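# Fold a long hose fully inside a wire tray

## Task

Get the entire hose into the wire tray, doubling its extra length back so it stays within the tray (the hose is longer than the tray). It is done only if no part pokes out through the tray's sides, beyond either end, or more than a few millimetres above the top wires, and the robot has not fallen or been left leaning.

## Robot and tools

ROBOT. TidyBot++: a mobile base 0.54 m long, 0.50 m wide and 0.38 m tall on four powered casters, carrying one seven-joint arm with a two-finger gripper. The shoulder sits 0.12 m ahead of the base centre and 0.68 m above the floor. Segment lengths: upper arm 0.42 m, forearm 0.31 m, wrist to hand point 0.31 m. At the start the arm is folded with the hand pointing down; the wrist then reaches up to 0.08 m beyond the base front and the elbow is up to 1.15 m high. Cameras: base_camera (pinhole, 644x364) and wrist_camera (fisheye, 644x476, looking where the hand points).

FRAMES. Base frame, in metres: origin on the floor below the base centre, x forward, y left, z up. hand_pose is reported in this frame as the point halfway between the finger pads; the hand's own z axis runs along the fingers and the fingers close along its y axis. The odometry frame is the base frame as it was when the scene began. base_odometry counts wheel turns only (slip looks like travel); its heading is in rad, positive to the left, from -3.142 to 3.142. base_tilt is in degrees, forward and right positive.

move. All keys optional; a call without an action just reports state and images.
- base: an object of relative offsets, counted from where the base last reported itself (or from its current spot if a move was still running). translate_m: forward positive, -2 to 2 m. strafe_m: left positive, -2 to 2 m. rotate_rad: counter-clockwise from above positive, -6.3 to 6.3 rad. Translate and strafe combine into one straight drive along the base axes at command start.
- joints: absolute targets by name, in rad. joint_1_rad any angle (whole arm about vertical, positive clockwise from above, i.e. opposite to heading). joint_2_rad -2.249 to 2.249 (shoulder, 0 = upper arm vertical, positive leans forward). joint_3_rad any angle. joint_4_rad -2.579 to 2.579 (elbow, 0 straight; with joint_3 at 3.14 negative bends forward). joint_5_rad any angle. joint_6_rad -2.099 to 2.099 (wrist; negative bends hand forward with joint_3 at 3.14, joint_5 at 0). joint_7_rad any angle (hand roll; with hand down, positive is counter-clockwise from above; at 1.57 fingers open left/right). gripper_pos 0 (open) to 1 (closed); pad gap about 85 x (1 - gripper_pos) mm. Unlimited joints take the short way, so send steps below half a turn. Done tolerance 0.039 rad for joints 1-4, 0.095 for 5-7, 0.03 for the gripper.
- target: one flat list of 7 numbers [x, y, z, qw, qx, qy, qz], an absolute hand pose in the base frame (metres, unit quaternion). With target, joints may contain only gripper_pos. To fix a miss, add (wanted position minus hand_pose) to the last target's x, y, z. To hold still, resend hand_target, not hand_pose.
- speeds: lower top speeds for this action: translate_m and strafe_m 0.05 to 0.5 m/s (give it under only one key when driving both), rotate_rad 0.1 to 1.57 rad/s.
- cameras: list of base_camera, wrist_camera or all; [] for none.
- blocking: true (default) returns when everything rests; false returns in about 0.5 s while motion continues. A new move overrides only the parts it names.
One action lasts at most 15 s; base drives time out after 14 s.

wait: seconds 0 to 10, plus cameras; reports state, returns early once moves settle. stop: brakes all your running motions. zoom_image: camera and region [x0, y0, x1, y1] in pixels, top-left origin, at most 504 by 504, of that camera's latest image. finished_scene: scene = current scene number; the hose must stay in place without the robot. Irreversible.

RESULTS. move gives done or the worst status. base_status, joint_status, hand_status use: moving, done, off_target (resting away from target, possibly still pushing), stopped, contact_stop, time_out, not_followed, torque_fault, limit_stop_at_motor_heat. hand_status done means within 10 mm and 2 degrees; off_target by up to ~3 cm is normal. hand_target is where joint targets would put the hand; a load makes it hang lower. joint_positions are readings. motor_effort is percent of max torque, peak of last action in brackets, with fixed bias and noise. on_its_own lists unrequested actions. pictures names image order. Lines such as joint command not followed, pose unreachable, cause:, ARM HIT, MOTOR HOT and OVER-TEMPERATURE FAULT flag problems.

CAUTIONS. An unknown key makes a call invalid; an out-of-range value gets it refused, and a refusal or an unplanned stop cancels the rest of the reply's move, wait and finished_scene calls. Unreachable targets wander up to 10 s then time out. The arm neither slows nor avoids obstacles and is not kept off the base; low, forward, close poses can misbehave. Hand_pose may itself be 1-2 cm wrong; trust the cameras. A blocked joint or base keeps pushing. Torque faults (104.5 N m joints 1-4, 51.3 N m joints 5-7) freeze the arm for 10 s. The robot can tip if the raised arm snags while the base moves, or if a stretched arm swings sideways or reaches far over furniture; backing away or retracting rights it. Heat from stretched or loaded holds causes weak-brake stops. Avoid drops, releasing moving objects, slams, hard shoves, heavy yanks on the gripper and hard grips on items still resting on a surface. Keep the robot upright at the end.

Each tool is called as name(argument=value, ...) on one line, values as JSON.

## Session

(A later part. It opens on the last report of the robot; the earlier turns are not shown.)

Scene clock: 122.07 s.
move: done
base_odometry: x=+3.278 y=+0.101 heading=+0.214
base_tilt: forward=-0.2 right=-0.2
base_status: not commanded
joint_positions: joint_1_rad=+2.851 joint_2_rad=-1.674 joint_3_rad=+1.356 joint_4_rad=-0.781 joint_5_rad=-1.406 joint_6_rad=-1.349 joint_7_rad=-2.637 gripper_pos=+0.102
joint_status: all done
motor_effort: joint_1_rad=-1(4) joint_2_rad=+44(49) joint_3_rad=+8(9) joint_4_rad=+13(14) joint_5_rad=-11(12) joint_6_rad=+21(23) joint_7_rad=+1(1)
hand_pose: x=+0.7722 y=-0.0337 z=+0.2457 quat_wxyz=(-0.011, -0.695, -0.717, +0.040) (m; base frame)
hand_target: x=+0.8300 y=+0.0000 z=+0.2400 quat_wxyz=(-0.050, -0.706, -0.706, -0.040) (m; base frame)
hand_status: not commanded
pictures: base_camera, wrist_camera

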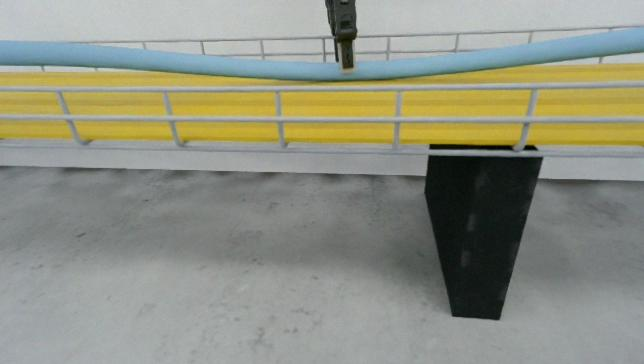

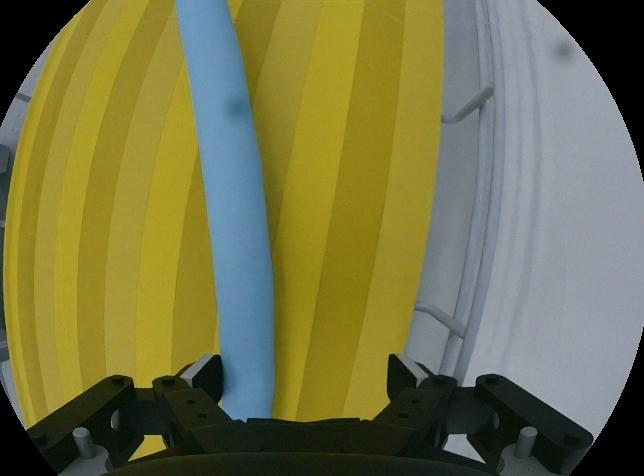

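move(base={"translate_m":-0.08}, joints={"gripper_pos":0.0}, speeds={"translate_m":0.06})

move(joints={"joint_2_rad":-1.3})

Scene clock: 123.97 s.
move: done
base_odometry: x=+3.200 y=+0.084 heading=+0.213
base_tilt: forward=-0.2 right=-0.2
base_status: done
joint_positions: joint_1_rad=+2.852 joint_2_rad=-1.689 joint_3_rad=+1.356 joint_4_rad=-0.752 joint_5_rad=-1.450 joint_6_rad=-1.259 joint_7_rad=-2.637 gripper_pos=+0.000
joint_status: all done
motor_effort: joint_1_rad=+0(3) joint_2_rad=+50(51) joint_3_rad=+11(11) joint_4_rad=+1(13) joint_5_rad=+0(11) joint_6_rad=+0(22) joint_7_rad=+0(1)
hand_pose: x=+0.8030 y=-0.0271 z=+0.2369 quat_wxyz=(-0.044, -0.688, -0.724, +0.009) (m; base frame)
hand_target: x=+0.8300 y=+0.0000 z=+0.2400 quat_wxyz=(-0.050, -0.706, -0.706, -0.040) (m; base frame)
hand_status: not commanded
pictures: base_camera, wrist_camera

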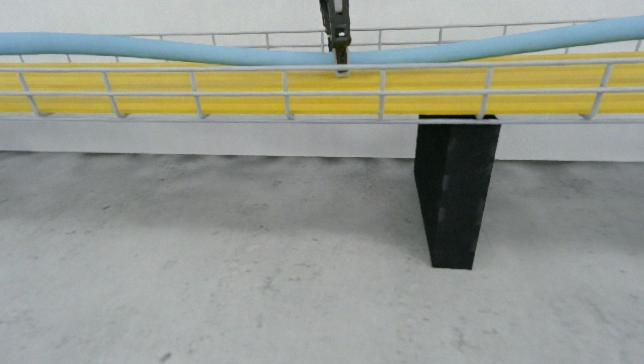

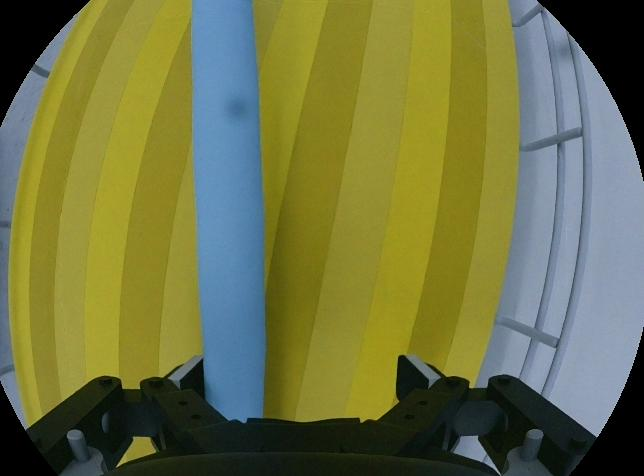

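Scene clock: 125.50 s.
move: off_target
base_odometry: x=+3.200 y=+0.084 heading=+0.213
base_tilt: forward=-0.2 right=-0.2
base_status: not commanded
joint_positions: joint_1_rad=+2.857 joint_2_rad=-1.349 joint_3_rad=+1.355 joint_4_rad=-0.753 joint_5_rad=-1.451 joint_6_rad=-1.260 joint_7_rad=-2.640 gripper_pos=+0.000
joint_status: joint_2_rad off_target (ended at -1.349, target -1.300)
motor_effort: joint_1_rad=-1(4) joint_2_rad=+56(59) joint_3_rad=+11(12) joint_4_rad=+10(11) joint_5_rad=-5(7) joint_6_rad=+9(11) joint_7_rad=+1(1)
hand_pose: x=+0.9095 y=+0.0011 z=+0.4784 quat_wxyz=(-0.126, -0.685, -0.704, -0.138) (m; base frame)
hand_target: x=+0.9412 y=+0.0336 z=+0.5283 quat_wxyz=(-0.139, -0.688, -0.681, -0.208) (m; base frame)
hand_status: not commanded
pictures: base_camera, wrist_camera

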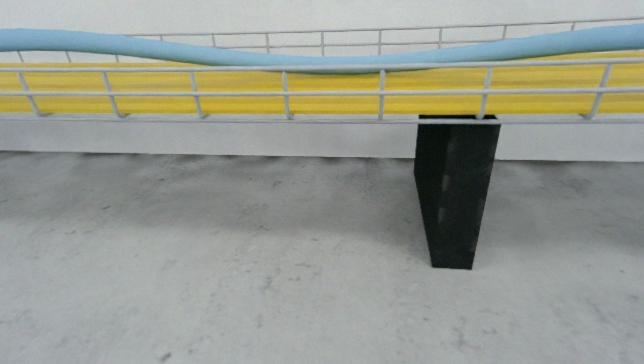

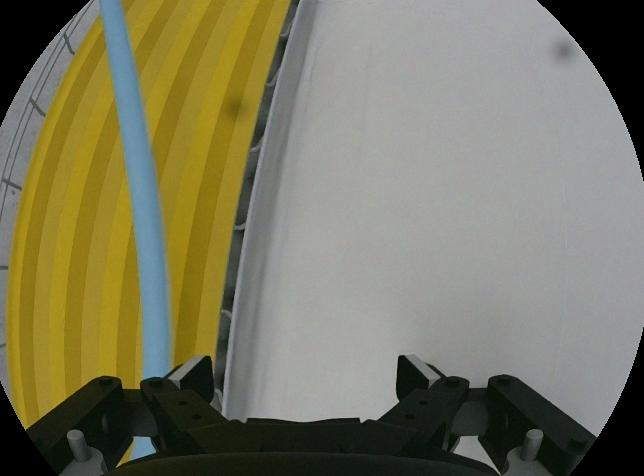

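move(target=[0.68,0.0,0.52,0.0,0.7071,0.7071,0.0], base={"translate_m":-0.5})

Scene clock: 128.00 s.
move: off_target
base_odometry: x=+2.711 y=-0.022 heading=+0.214
base_tilt: forward=-0.2 right=-0.2
base_status: done
joint_positions: joint_1_rad=+2.640 joint_2_rad=-1.102 joint_3_rad=+1.290 joint_4_rad=-1.293 joint_5_rad=-1.092 joint_6_rad=-1.388 joint_7_rad=-2.510 gripper_pos=+0.000
joint_status: not commanded
motor_effort: joint_1_rad=+0(2) joint_2_rad=+41(55) joint_3_rad=+13(13) joint_4_rad=+8(9) joint_5_rad=-1(5) joint_6_rad=+1(9) joint_7_rad=+1(1)
hand_pose: x=+0.7126 y=-0.0043 z=+0.5150 quat_wxyz=(-0.031, -0.730, -0.682, -0.029) (m; base frame)
hand_target: x=+0.6800 y=+0.0000 z=+0.5200 quat_wxyz=(+0.000, -0.707, -0.707, +0.000) (m; base frame)
hand_status: off_target (0.033 m and 6.3 deg from the pose sent, 0.233 m and 21.7 deg at the start)
pictures: base_camera, wrist_camera

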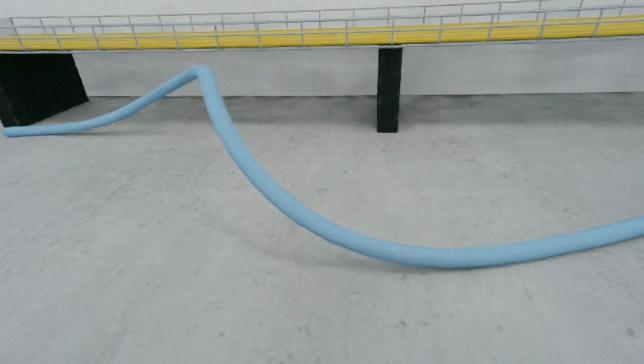

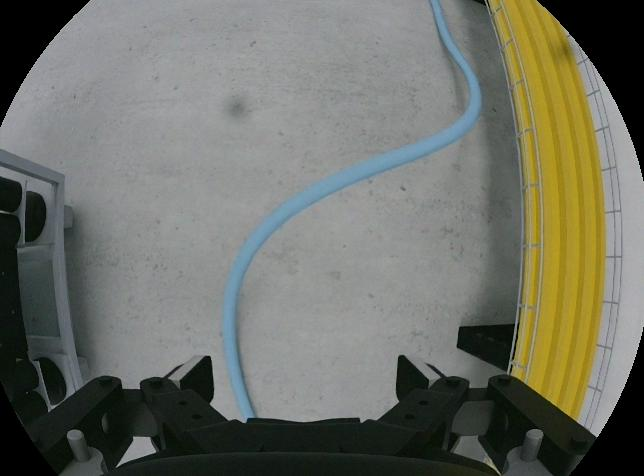

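move(base={"translate_m":0.3,"strafe_m":0.8}, target=[0.66,0.0,0.4,0.0,0.7071,0.7071,0.0])

Scene clock: 131.63 s.
move: off_target
base_odometry: x=+2.835 y=+0.824 heading=+0.214
base_tilt: forward=-0.2 right=-0.2
base_status: done
joint_positions: joint_1_rad=+2.600 joint_2_rad=-1.273 joint_3_rad=+1.244 joint_4_rad=-1.464 joint_5_rad=-1.140 joint_6_rad=-1.338 joint_7_rad=-2.367 gripper_pos=+0.000
joint_status: not commanded
motor_effort: joint_1_rad=+0(3) joint_2_rad=+39(43) joint_3_rad=+14(15) joint_4_rad=+5(9) joint_5_rad=+0(1) joint_6_rad=-1(1) joint_7_rad=+0(1)
hand_pose: x=+0.6355 y=-0.0070 z=+0.3977 quat_wxyz=(+0.023, -0.716, -0.696, +0.042) (m; base frame)
hand_target: x=+0.6600 y=+0.0000 z=+0.4000 quat_wxyz=(+0.000, -0.707, -0.707, +0.000) (m; base frame)
hand_status: off_target (0.026 m and 5.7 deg from the pose sent, 0.127 m and 6.3 deg at the start)
pictures: base_camera, wrist_camera

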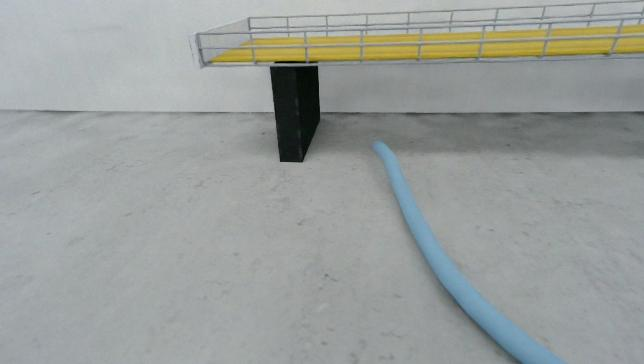

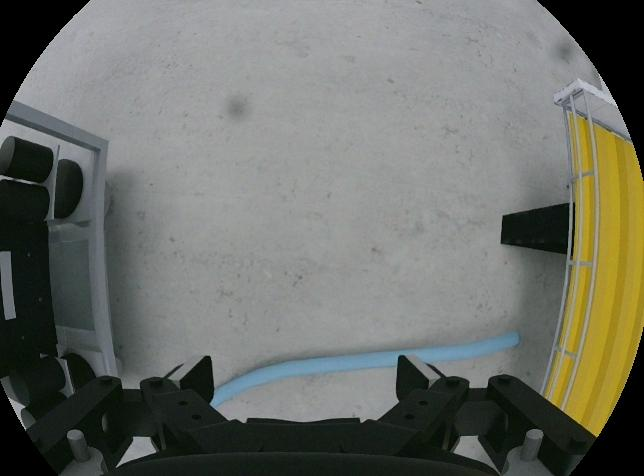

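move(base={"translate_m":0.33,"strafe_m":-0.14}, target=[0.67,0.0,0.16,0.02,1,0,0.02])

Scene clock: 135.80 s.
move: time_out
base_odometry: x=+3.182 y=+0.758 heading=+0.202
base_tilt: forward=-0.3 right=-0.2
base_status: translate_m time_out (by the wheels' count: +0.325 of +0.330); strafe_m time_out (by the wheels' count: -0.138 of -0.140)
joint_positions: joint_1_rad=+2.513 joint_2_rad=-1.672 joint_3_rad=+1.305 joint_4_rad=-1.463 joint_5_rad=-1.451 joint_6_rad=-1.470 joint_7_rad=-3.885 gripper_pos=+0.000
joint_status: not commanded
motor_effort: joint_1_rad=+14(17) joint_2_rad=+14(47) joint_3_rad=+8(26) joint_4_rad=+25(29) joint_5_rad=-28(33) joint_6_rad=+36(42) joint_7_rad=+8(9)
hand_pose: x=+0.5661 y=+0.0290 z=+0.2409 quat_wxyz=(+0.000, -0.992, -0.003, +0.129) (m; base frame)
hand_target: x=+0.6700 y=+0.0000 z=+0.1600 quat_wxyz=(-0.020, -1.000, +0.000, -0.020) (m; base frame)
hand_status: off_target (0.135 m and 17.3 deg from the pose sent, 0.240 m and 88.8 deg at the start)
pictures: base_camera, wrist_camera

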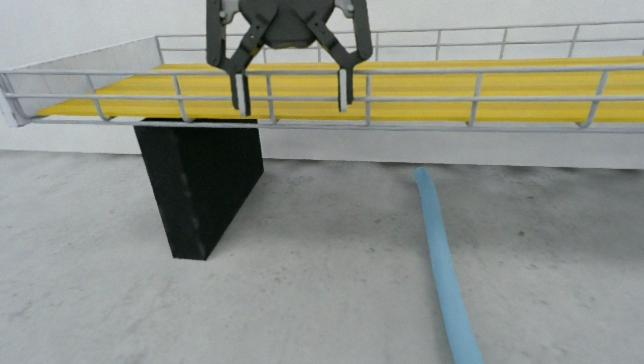

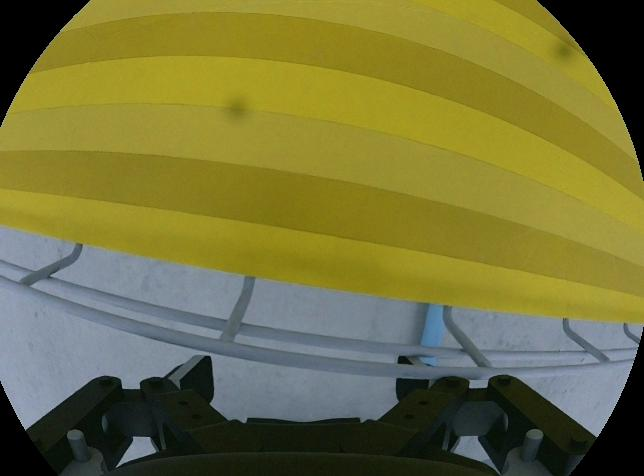

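move(target=[0.6,0.0,0.45,0.0,1,0,0.0])

move(base={"translate_m":-0.25})

Scene clock: 137.73 s.
move: off_target
base_odometry: x=+3.182 y=+0.758 heading=+0.203
base_tilt: forward=-0.2 right=-0.2
base_status: not commanded
joint_positions: joint_1_rad=+2.503 joint_2_rad=-1.191 joint_3_rad=+1.380 joint_4_rad=-1.671 joint_5_rad=-1.275 joint_6_rad=-1.344 joint_7_rad=-3.812 gripper_pos=+0.000
joint_status: not commanded
motor_effort: joint_1_rad=+0(14) joint_2_rad=+36(53) joint_3_rad=+15(27) joint_4_rad=+6(25) joint_5_rad=-1(28) joint_6_rad=+0(37) joint_7_rad=+0(9)
hand_pose: x=+0.6258 y=+0.0055 z=+0.4488 quat_wxyz=(+0.016, -0.999, +0.035, -0.032) (m; base frame)
hand_target: x=+0.6000 y=+0.0000 z=+0.4500 quat_wxyz=(+0.000, -1.000, +0.000, +0.000) (m; base frame)
hand_status: off_target (0.026 m and 5.8 deg from the pose sent, 0.214 m and 14.8 deg at the start)
pictures: base_camera, wrist_camera

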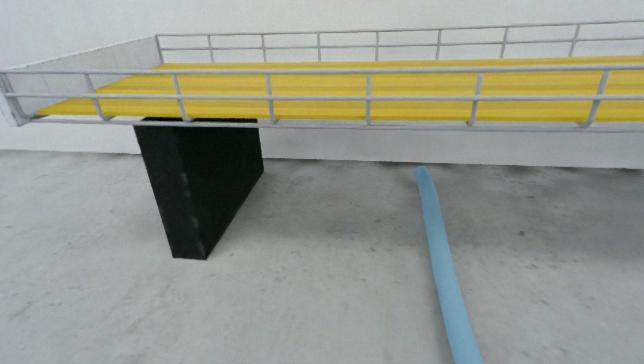

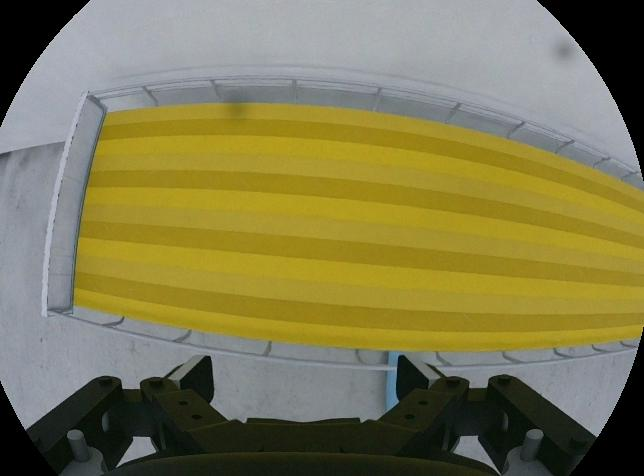

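Scene clock: 139.57 s.
move: done
base_odometry: x=+2.937 y=+0.708 heading=+0.203
base_tilt: forward=-0.2 right=-0.2
base_status: done
joint_positions: joint_1_rad=+2.497 joint_2_rad=-1.191 joint_3_rad=+1.380 joint_4_rad=-1.675 joint_5_rad=-1.267 joint_6_rad=-1.344 joint_7_rad=-3.812 gripper_pos=+0.000
joint_status: not commanded
motor_effort: joint_1_rad=+0(3) joint_2_rad=+35(38) joint_3_rad=+14(16) joint_4_rad=+5(7) joint_5_rad=-1(1) joint_6_rad=+0(1) joint_7_rad=+0(1)
hand_pose: x=+0.6222 y=+0.0069 z=+0.4482 quat_wxyz=(+0.014, -0.999, +0.033, -0.028) (m; base frame)
hand_target: x=+0.6000 y=+0.0000 z=+0.4500 quat_wxyz=(+0.000, -1.000, +0.000, +0.000) (m; base frame)
hand_status: not commanded
pictures: base_camera, wrist_camera

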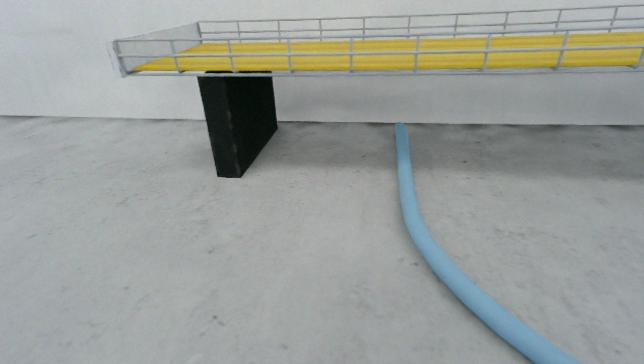

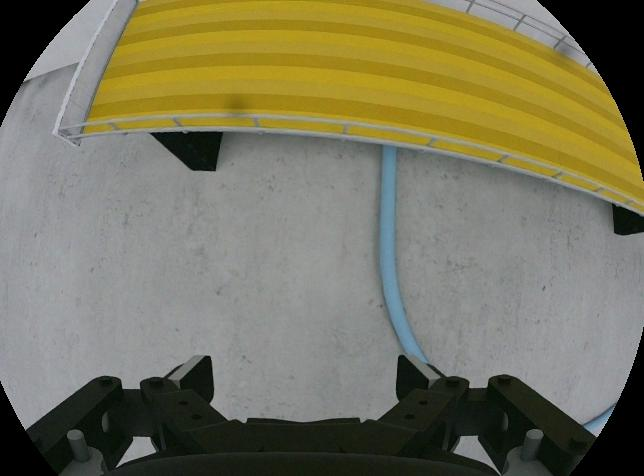

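move()

Scene clock: 140.20 s.
base_odometry: x=+2.937 y=+0.708 heading=+0.203
base_tilt: forward=-0.2 right=-0.2
base_status: done
joint_positions: joint_1_rad=+2.497 joint_2_rad=-1.191 joint_3_rad=+1.380 joint_4_rad=-1.675 joint_5_rad=-1.267 joint_6_rad=-1.344 joint_7_rad=-3.812 gripper_pos=+0.000
joint_status: not commanded
motor_effort: joint_1_rad=+1(3) joint_2_rad=+35(38) joint_3_rad=+15(16) joint_4_rad=+5(7) joint_5_rad=-1(1) joint_6_rad=+0(1) joint_7_rad=+0(1)
hand_pose: x=+0.6222 y=+0.0069 z=+0.4482 quat_wxyz=(+0.014, -0.999, +0.033, -0.028) (m; base frame)
hand_target: x=+0.6000 y=+0.0000 z=+0.4500 quat_wxyz=(+0.000, -1.000, +0.000, +0.000) (m; base frame)
hand_status: not commanded
pictures: base_camera, wrist_camera

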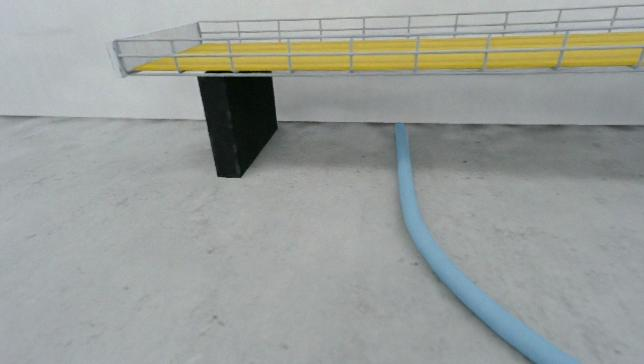

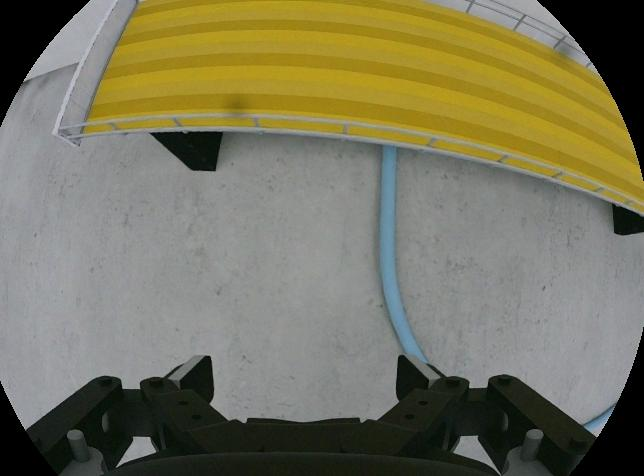

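move(target=[0.83, -0.15, 0.30, 0.03, 1, 0, 0])

Scene clock: 143.03 s.
move: off_target
base_odometry: x=+2.937 y=+0.708 heading=+0.203
base_tilt: forward=-0.2 right=-0.2
base_status: not commanded
joint_positions: joint_1_rad=+3.207 joint_2_rad=-1.634 joint_3_rad=+1.382 joint_4_rad=-0.313 joint_5_rad=-1.284 joint_6_rad=-1.382 joint_7_rad=-4.294 gripper_pos=+0.000
joint_status: not commanded
motor_effort: joint_1_rad=+0(2) joint_2_rad=+54(55) joint_3_rad=+5(15) joint_4_rad=+2(6) joint_5_rad=+1(1) joint_6_rad=+0(2) joint_7_rad=+0(1)
hand_pose: x=+0.8349 y=-0.1715 z=+0.2971 quat_wxyz=(-0.071, -0.997, -0.031, -0.008) (m; base frame)
hand_target: x=+0.8300 y=-0.1500 z=+0.3000 quat_wxyz=(-0.030, -1.000, +0.000, +0.000) (m; base frame)
hand_status: off_target (0.022 m and 6.0 deg from the pose sent, 0.300 m and 7.1 deg at the start)
pictures: base_camera, wrist_camera

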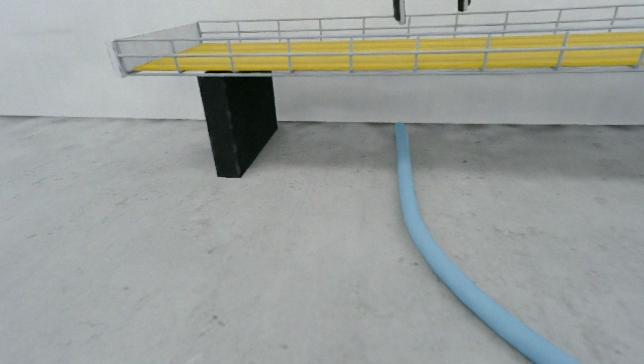

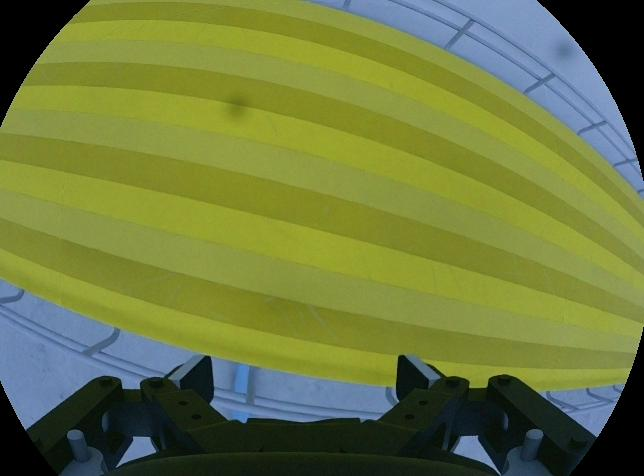

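move(target=[0.62, -0.15, 0.40, 0, 1, 0, 0])

move(target=[0.65, -0.16, 0.2, 0, 1, 0, 0])

Scene clock: 145.70 s.
move: off_target
base_odometry: x=+2.937 y=+0.708 heading=+0.203
base_tilt: forward=-0.2 right=-0.2
base_status: not commanded
joint_positions: joint_1_rad=+2.857 joint_2_rad=-1.336 joint_3_rad=+1.352 joint_4_rad=-1.527 joint_5_rad=-1.284 joint_6_rad=-1.383 joint_7_rad=-3.582 gripper_pos=+0.000
joint_status: not commanded
motor_effort: joint_1_rad=+1(3) joint_2_rad=+39(55) joint_3_rad=+15(15) joint_4_rad=+3(4) joint_5_rad=+0(1) joint_6_rad=+0(1) joint_7_rad=+0(1)
hand_pose: x=+0.6125 y=-0.1566 z=+0.3933 quat_wxyz=(-0.001, -0.999, +0.027, +0.020) (m; base frame)
hand_target: x=+0.6200 y=-0.1500 z=+0.4000 quat_wxyz=(+0.000, -1.000, +0.000, +0.000) (m; base frame)
hand_status: off_target (0.012 m and 3.8 deg from the pose sent, 0.239 m and 8.9 deg at the start)
pictures: base_camera, wrist_camera

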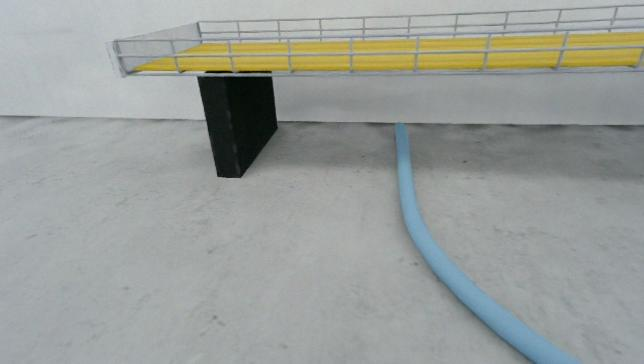

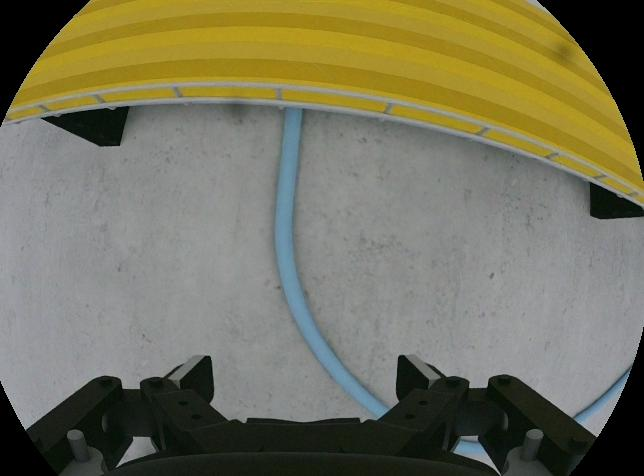

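Scene clock: 147.30 s.
move: off_target
base_odometry: x=+2.937 y=+0.708 heading=+0.203
base_tilt: forward=-0.2 right=-0.2
base_status: not commanded
joint_positions: joint_1_rad=+2.897 joint_2_rad=-1.737 joint_3_rad=+1.307 joint_4_rad=-1.340 joint_5_rad=-1.574 joint_6_rad=-1.330 joint_7_rad=-3.581 gripper_pos=+0.000
joint_status: not commanded
motor_effort: joint_1_rad=+1(2) joint_2_rad=+39(43) joint_3_rad=+15(16) joint_4_rad=-3(4) joint_5_rad=+1(1) joint_6_rad=+0(1) joint_7_rad=+0(1)
hand_pose: x=+0.6088 y=-0.1569 z=+0.2001 quat_wxyz=(+0.002, -0.998, -0.013, +0.056) (m; base frame)
hand_target: x=+0.6500 y=-0.1600 z=+0.2000 quat_wxyz=(+0.000, -1.000, +0.000, +0.000) (m; base frame)
hand_status: off_target (0.041 m and 6.6 deg from the pose sent, 0.197 m and 3.8 deg at the start)
pictures: base_camera, wrist_camera

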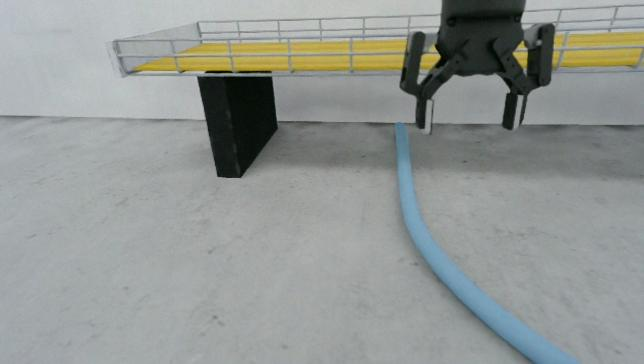

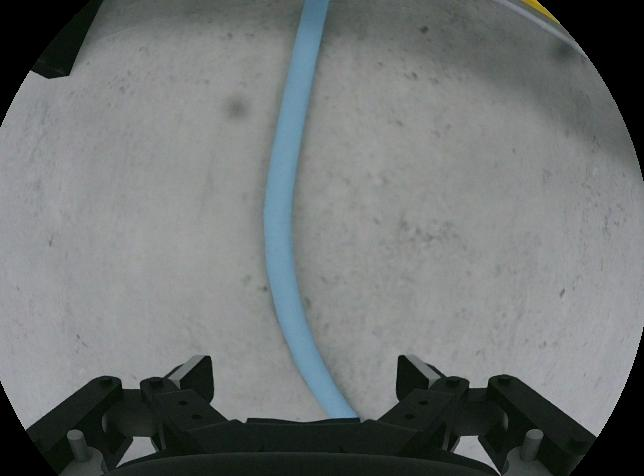

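move(target=[0.66, -0.17, 0.03, 0, 1, 0, 0])

Scene clock: 149.10 s.
move: off_target
base_odometry: x=+2.937 y=+0.708 heading=+0.203
base_tilt: forward=-0.2 right=-0.2
base_status: not commanded
joint_positions: joint_1_rad=+3.036 joint_2_rad=-2.023 joint_3_rad=+1.306 joint_4_rad=-0.924 joint_5_rad=-1.696 joint_6_rad=-1.160 joint_7_rad=-3.737 gripper_pos=+0.000
joint_status: not commanded
motor_effort: joint_1_rad=+0(2) joint_2_rad=+38(43) joint_3_rad=+9(14) joint_4_rad=+0(4) joint_5_rad=-4(5) joint_6_rad=+7(8) joint_7_rad=-1(1)
hand_pose: x=+0.6198 y=-0.1757 z=+0.0355 quat_wxyz=(-0.005, -0.997, -0.043, +0.057) (m; base frame)
hand_target: x=+0.6600 y=-0.1700 z=+0.0300 quat_wxyz=(+0.000, -1.000, +0.000, +0.000) (m; base frame)
hand_status: off_target (0.041 m and 8.2 deg from the pose sent, 0.178 m and 6.6 deg at the start)
pictures: base_camera, wrist_camera

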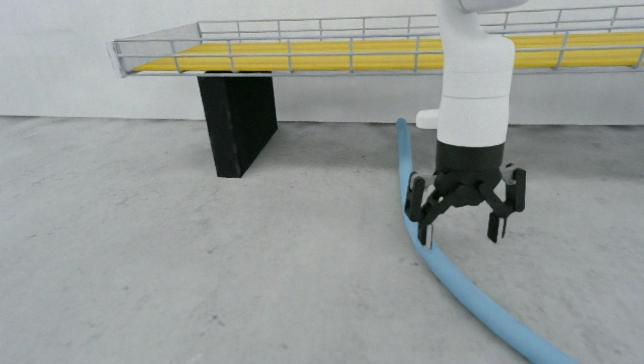

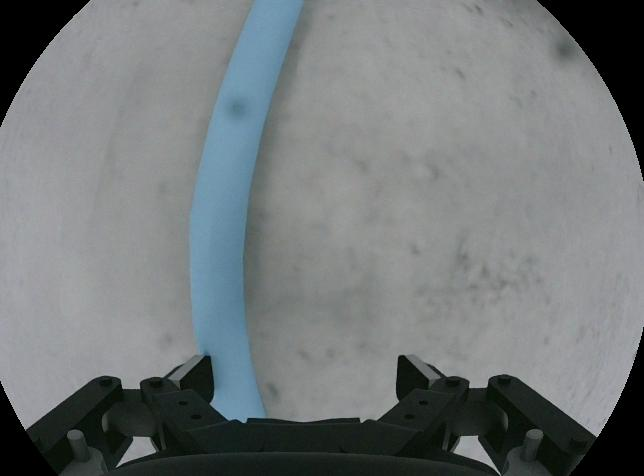

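move(joints={"gripper_pos": 0.87})

move(target=[0.62, -0.15, 0.36, 0, 1, 0, 0])

Scene clock: 150.50 s.
move: done
base_odometry: x=+2.937 y=+0.708 heading=+0.203
base_tilt: forward=-0.2 right=-0.2
base_status: not commanded
joint_positions: joint_1_rad=+3.040 joint_2_rad=-2.035 joint_3_rad=+1.306 joint_4_rad=-0.894 joint_5_rad=-1.746 joint_6_rad=-1.077 joint_7_rad=-3.749 gripper_pos=+0.870
joint_status: all done
motor_effort: joint_1_rad=+1(5) joint_2_rad=+41(43) joint_3_rad=+11(11) joint_4_rad=-4(5) joint_5_rad=+0(10) joint_6_rad=+1(22) joint_7_rad=+0(2)
hand_pose: x=+0.6476 y=-0.1797 z=+0.0258 quat_wxyz=(-0.019, -0.999, -0.039, +0.016) (m; base frame)
hand_target: x=+0.6600 y=-0.1700 z=+0.0300 quat_wxyz=(+0.000, -1.000, +0.000, +0.000) (m; base frame)
hand_status: not commanded
pictures: base_camera, wrist_camera

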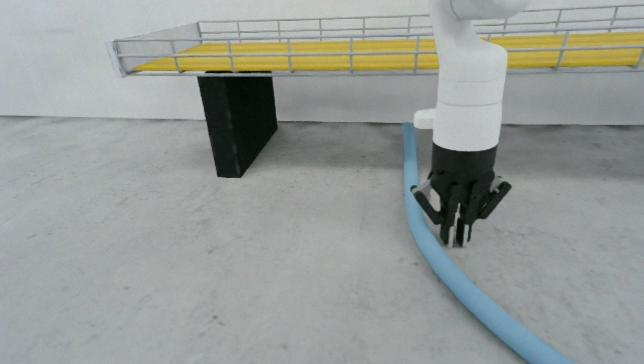

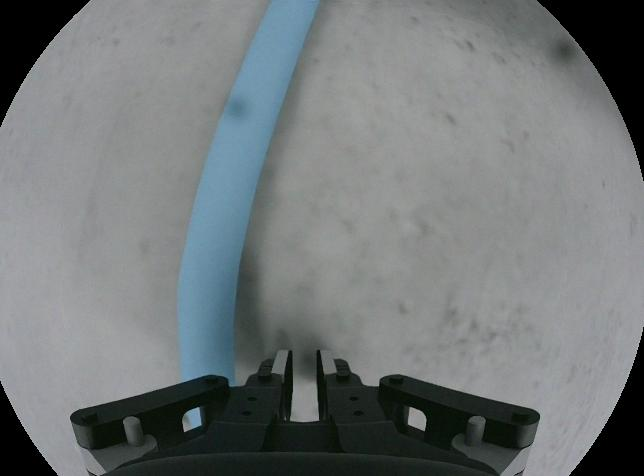

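Scene clock: 152.43 s.
move: off_target
base_odometry: x=+2.937 y=+0.708 heading=+0.203
base_tilt: forward=-0.2 right=-0.2
base_status: not commanded
joint_positions: joint_1_rad=+2.860 joint_2_rad=-1.419 joint_3_rad=+1.315 joint_4_rad=-1.532 joint_5_rad=-1.463 joint_6_rad=-1.272 joint_7_rad=-3.558 gripper_pos=+0.870
joint_status: not commanded
motor_effort: joint_1_rad=+1(1) joint_2_rad=+39(45) joint_3_rad=+15(15) joint_4_rad=+2(5) joint_5_rad=+0(1) joint_6_rad=+1(2) joint_7_rad=+0(1)
hand_pose: x=+0.6462 y=-0.1641 z=+0.3463 quat_wxyz=(-0.014, -0.999, +0.036, -0.036) (m; base frame)
hand_target: x=+0.6200 y=-0.1500 z=+0.3600 quat_wxyz=(+0.000, -1.000, +0.000, +0.000) (m; base frame)
hand_status: off_target (0.033 m and 6.1 deg from the pose sent, 0.337 m and 5.3 deg at the start)
pictures: base_camera, wrist_camera

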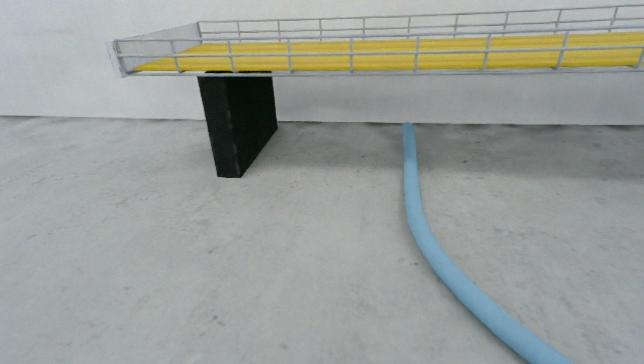

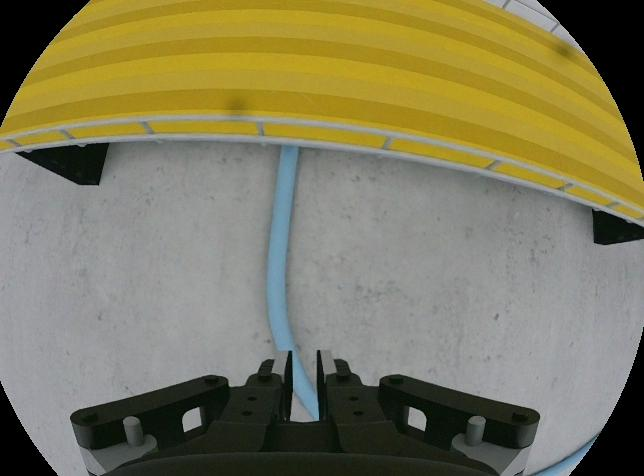

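move(target=[0.66, -0.12, 0.12, 0, 1, 0, 0], joints={"gripper_pos": 0})

move(target=[0.67, -0.12, 0.03, 0, 1, 0, 0])

move(joints={"gripper_pos": 0.87})

move(target=[0.62, -0.12, 0.4, 0, 1, 0, 0])

Scene clock: 154.23 s.
move: off_target
base_odometry: x=+2.937 y=+0.708 heading=+0.203
base_tilt: forward=-0.2 right=-0.2
base_status: not commanded
joint_positions: joint_1_rad=+2.860 joint_2_rad=-1.884 joint_3_rad=+1.294 joint_4_rad=-1.208 joint_5_rad=-1.678 joint_6_rad=-1.260 joint_7_rad=-3.671 gripper_pos=+0.000
joint_status: all done
motor_effort: joint_1_rad=+0(2) joint_2_rad=+39(43) joint_3_rad=+13(15) joint_4_rad=-4(5) joint_5_rad=+0(1) joint_6_rad=-1(1) joint_7_rad=+0(1)
hand_pose: x=+0.6189 y=-0.1279 z=+0.1206 quat_wxyz=(-0.005, -0.998, -0.033, +0.055) (m; base frame)
hand_target: x=+0.6600 y=-0.1200 z=+0.1200 quat_wxyz=(+0.000, -1.000, +0.000, +0.000) (m; base frame)
hand_status: off_target (0.042 m and 7.4 deg from the pose sent, 0.231 m and 6.1 deg at the start)
pictures: base_camera, wrist_camera

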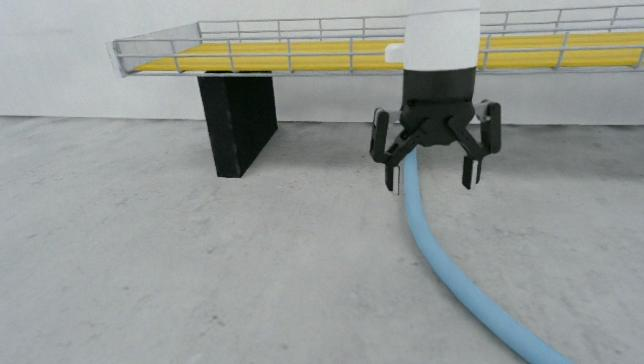

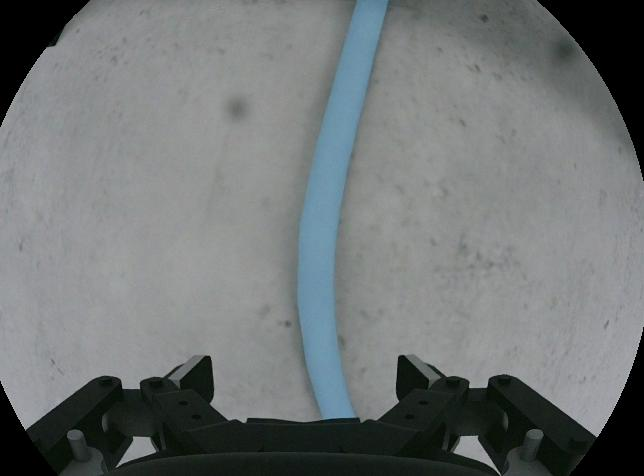

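Scene clock: 155.57 s.
move: off_target
base_odometry: x=+2.937 y=+0.708 heading=+0.203
base_tilt: forward=-0.2 right=-0.2
base_status: not commanded
joint_positions: joint_1_rad=+2.937 joint_2_rad=-2.031 joint_3_rad=+1.294 joint_4_rad=-0.932 joint_5_rad=-1.706 joint_6_rad=-1.149 joint_7_rad=-3.820 gripper_pos=+0.000
joint_status: not commanded
motor_effort: joint_1_rad=+0(1) joint_2_rad=+40(43) joint_3_rad=+11(14) joint_4_rad=-4(5) joint_5_rad=+1(1) joint_6_rad=-1(1) joint_7_rad=+0(1)
hand_pose: x=+0.6299 y=-0.1259 z=+0.0295 quat_wxyz=(-0.008, -0.998, -0.043, +0.055) (m; base frame)
hand_target: x=+0.6700 y=-0.1200 z=+0.0300 quat_wxyz=(+0.000, -1.000, +0.000, +0.000) (m; base frame)
hand_status: off_target (0.041 m and 8.1 deg from the pose sent, 0.104 m and 7.4 deg at the start)
pictures: base_camera, wrist_camera

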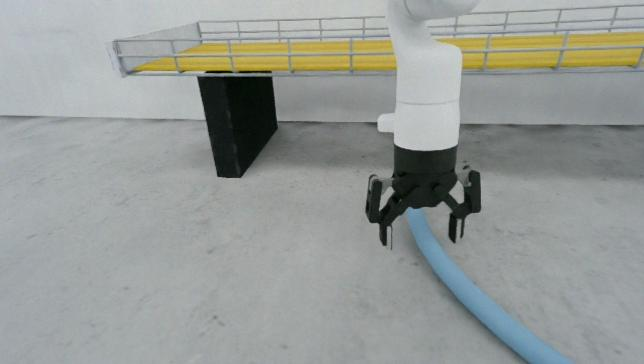

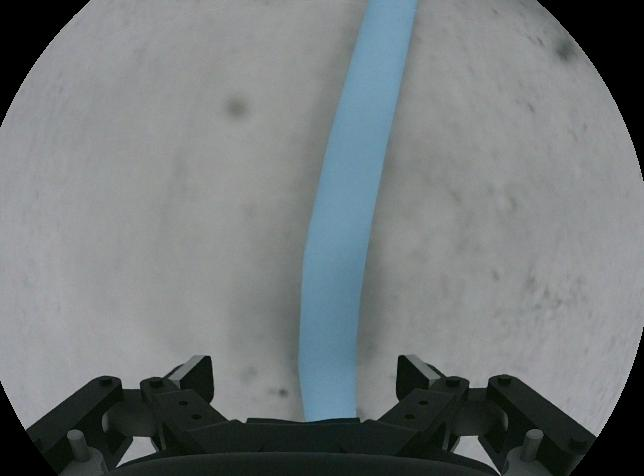

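Scene clock: 156.60 s.
move: off_target
base_odometry: x=+2.937 y=+0.708 heading=+0.203
base_tilt: forward=-0.2 right=-0.2
base_status: not commanded
joint_positions: joint_1_rad=+2.940 joint_2_rad=-2.031 joint_3_rad=+1.294 joint_4_rad=-0.932 joint_5_rad=-1.706 joint_6_rad=-1.142 joint_7_rad=-3.822 gripper_pos=+0.761
joint_status: gripper_pos off_target (ended at +0.761, target +0.870)
motor_effort: joint_1_rad=+0(1) joint_2_rad=+39(41) joint_3_rad=+10(11) joint_4_rad=-3(4) joint_5_rad=-1(1) joint_6_rad=+0(2) joint_7_rad=+1(1)
hand_pose: x=+0.6315 y=-0.1287 z=+0.0294 quat_wxyz=(-0.011, -0.998, -0.041, +0.052) (m; base frame)
hand_target: x=+0.6700 y=-0.1200 z=+0.0300 quat_wxyz=(+0.000, -1.000, +0.000, +0.000) (m; base frame)
hand_status: not commanded
pictures: base_camera, wrist_camera

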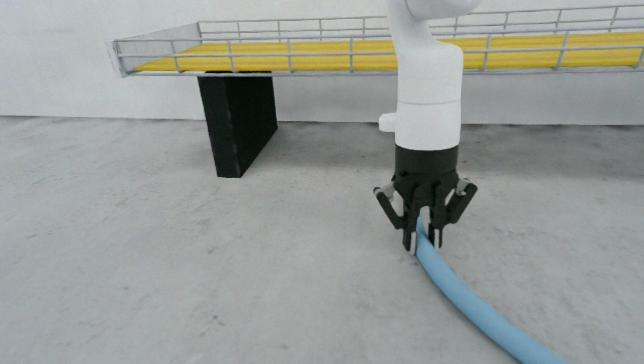

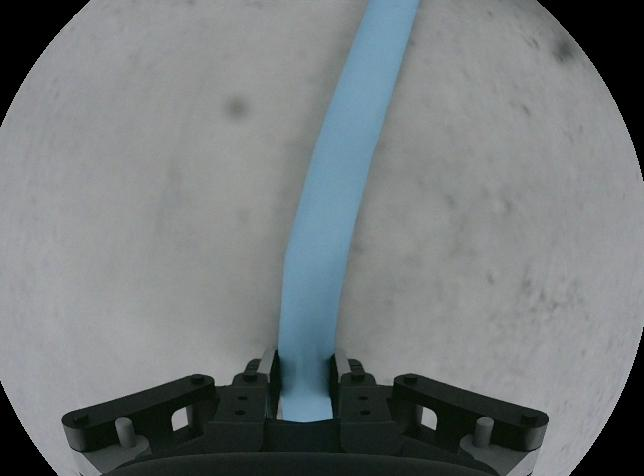

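Scene clock: 158.60 s.
move: off_target
base_odometry: x=+2.937 y=+0.708 heading=+0.203
base_tilt: forward=-0.2 right=-0.2
base_status: not commanded
joint_positions: joint_1_rad=+2.800 joint_2_rad=-1.363 joint_3_rad=+1.314 joint_4_rad=-1.569 joint_5_rad=-1.363 joint_6_rad=-1.292 joint_7_rad=-3.613 gripper_pos=+0.762
joint_status: not commanded
motor_effort: joint_1_rad=-2(3) joint_2_rad=+45(48) joint_3_rad=+18(19) joint_4_rad=+5(5) joint_5_rad=-3(3) joint_6_rad=+1(3) joint_7_rad=+0(1)
hand_pose: x=+0.6280 y=-0.1348 z=+0.3672 quat_wxyz=(-0.011, -0.999, +0.038, -0.009) (m; base frame)
hand_target: x=+0.6200 y=-0.1200 z=+0.4000 quat_wxyz=(+0.000, -1.000, +0.000, +0.000) (m; base frame)
hand_status: off_target (0.037 m and 4.6 deg from the pose sent, 0.371 m and 7.7 deg at the start)
pictures: base_camera, wrist_camera

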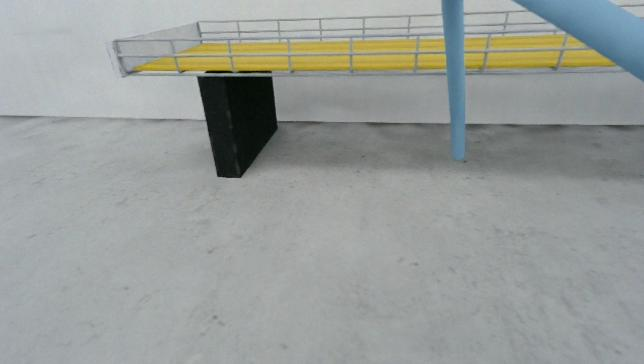

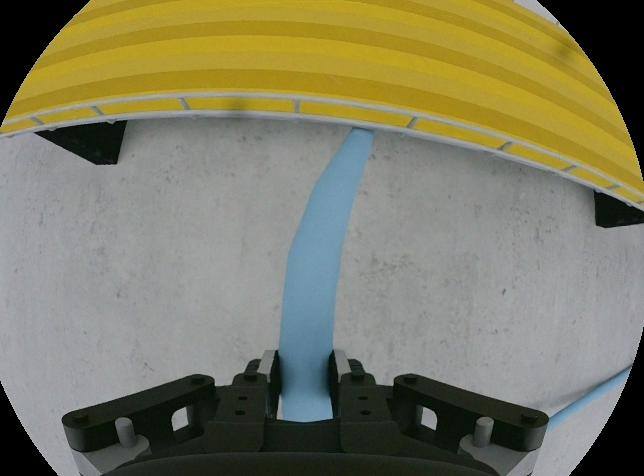

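move(target=[0.45, -0.10, 0.45, 0, 1, 0, 0])

move(base={"strafe_m": 0.7, "translate_m": -0.12}, speeds={"strafe_m": 0.35})

Scene clock: 160.50 s.
move: off_target
base_odometry: x=+2.937 y=+0.708 heading=+0.203
base_tilt: forward=-0.2 right=-0.2
base_status: not commanded
joint_positions: joint_1_rad=+2.661 joint_2_rad=-1.087 joint_3_rad=+1.401 joint_4_rad=-2.124 joint_5_rad=-1.260 joint_6_rad=-1.225 joint_7_rad=-3.237 gripper_pos=+0.762
joint_status: not commanded
motor_effort: joint_1_rad=-1(2) joint_2_rad=+30(45) joint_3_rad=+12(18) joint_4_rad=+5(6) joint_5_rad=-1(3) joint_6_rad=-2(2) joint_7_rad=-1(1)
hand_pose: x=+0.4699 y=-0.0931 z=+0.4387 quat_wxyz=(+0.019, -0.999, +0.036, -0.016) (m; base frame)
hand_target: x=+0.4500 y=-0.1000 z=+0.4500 quat_wxyz=(+0.000, -1.000, +0.000, +0.000) (m; base frame)
hand_status: off_target (0.024 m and 5.0 deg from the pose sent, 0.199 m and 4.6 deg at the start)
pictures: base_camera, wrist_camera

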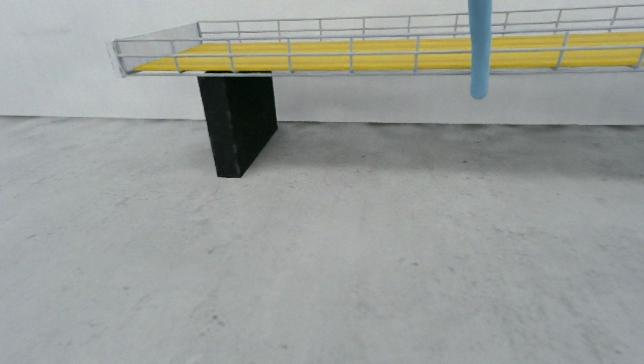

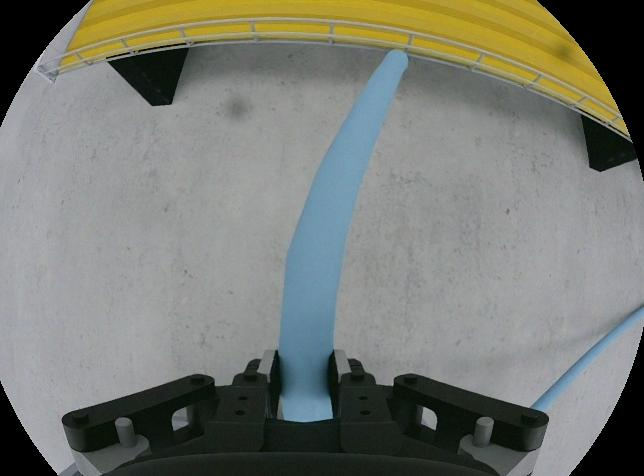

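Scene clock: 163.57 s.
move: done
base_odometry: x=+2.678 y=+1.369 heading=+0.204
base_tilt: forward=-0.3 right=-0.2
base_status: done
joint_positions: joint_1_rad=+2.644 joint_2_rad=-1.077 joint_3_rad=+1.419 joint_4_rad=-2.126 joint_5_rad=-1.258 joint_6_rad=-1.173 joint_7_rad=-3.221 gripper_pos=+0.762
joint_status: not commanded
motor_effort: joint_1_rad=+0(4) joint_2_rad=+28(32) joint_3_rad=+13(14) joint_4_rad=+5(5) joint_5_rad=+0(1) joint_6_rad=-1(9) joint_7_rad=-1(3)
hand_pose: x=+0.4735 y=-0.1084 z=+0.4452 quat_wxyz=(-0.012, -0.999, +0.025, -0.025) (m; base frame)
hand_target: x=+0.4500 y=-0.1000 z=+0.4500 quat_wxyz=(+0.000, -1.000, +0.000, +0.000) (m; base frame)
hand_status: not commanded
pictures: base_camera, wrist_camera

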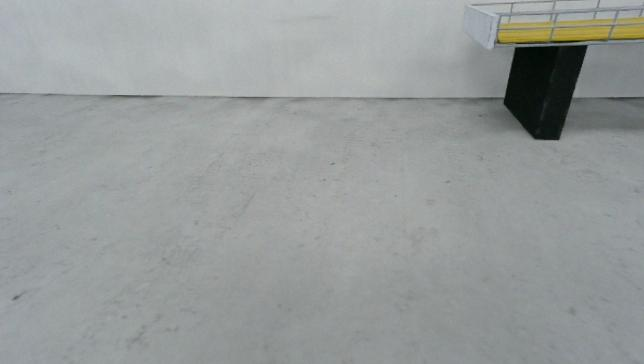

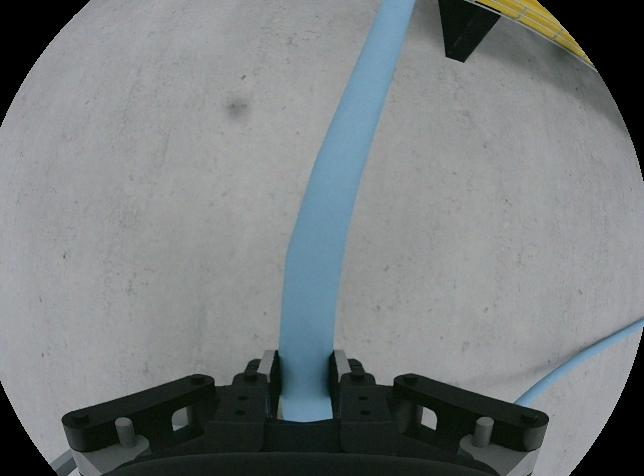

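move(base={"strafe_m": 1.0}, speeds={"strafe_m": 0.35})

Scene clock: 167.60 s.
move: done
base_odometry: x=+2.476 y=+2.348 heading=+0.204
base_tilt: forward=-0.2 right=-0.2
base_status: done
joint_positions: joint_1_rad=+2.642 joint_2_rad=-1.077 joint_3_rad=+1.419 joint_4_rad=-2.126 joint_5_rad=-1.258 joint_6_rad=-1.173 joint_7_rad=-3.221 gripper_pos=+0.762
joint_status: not commanded
motor_effort: joint_1_rad=+0(3) joint_2_rad=+28(29) joint_3_rad=+13(14) joint_4_rad=+4(5) joint_5_rad=+0(1) joint_6_rad=+0(2) joint_7_rad=+0(1)
hand_pose: x=+0.4738 y=-0.1077 z=+0.4453 quat_wxyz=(-0.011, -0.999, +0.024, -0.025) (m; base frame)
hand_target: x=+0.4500 y=-0.1000 z=+0.4500 quat_wxyz=(+0.000, -1.000, +0.000, +0.000) (m; base frame)
hand_status: not commanded
pictures: base_camera, wrist_camera

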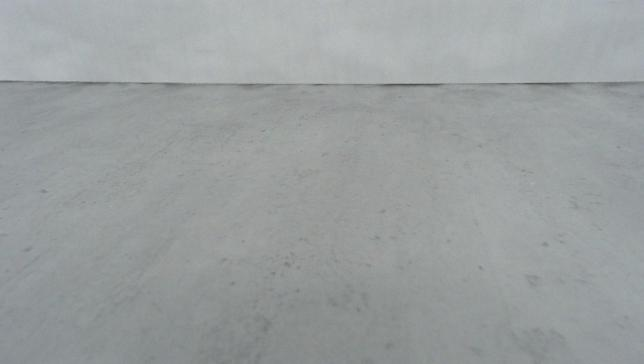

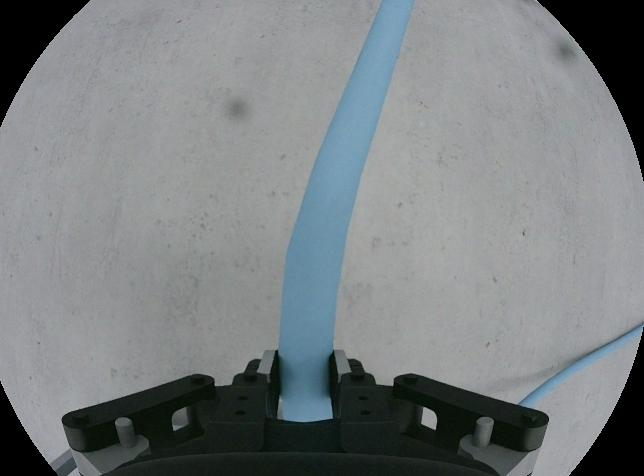

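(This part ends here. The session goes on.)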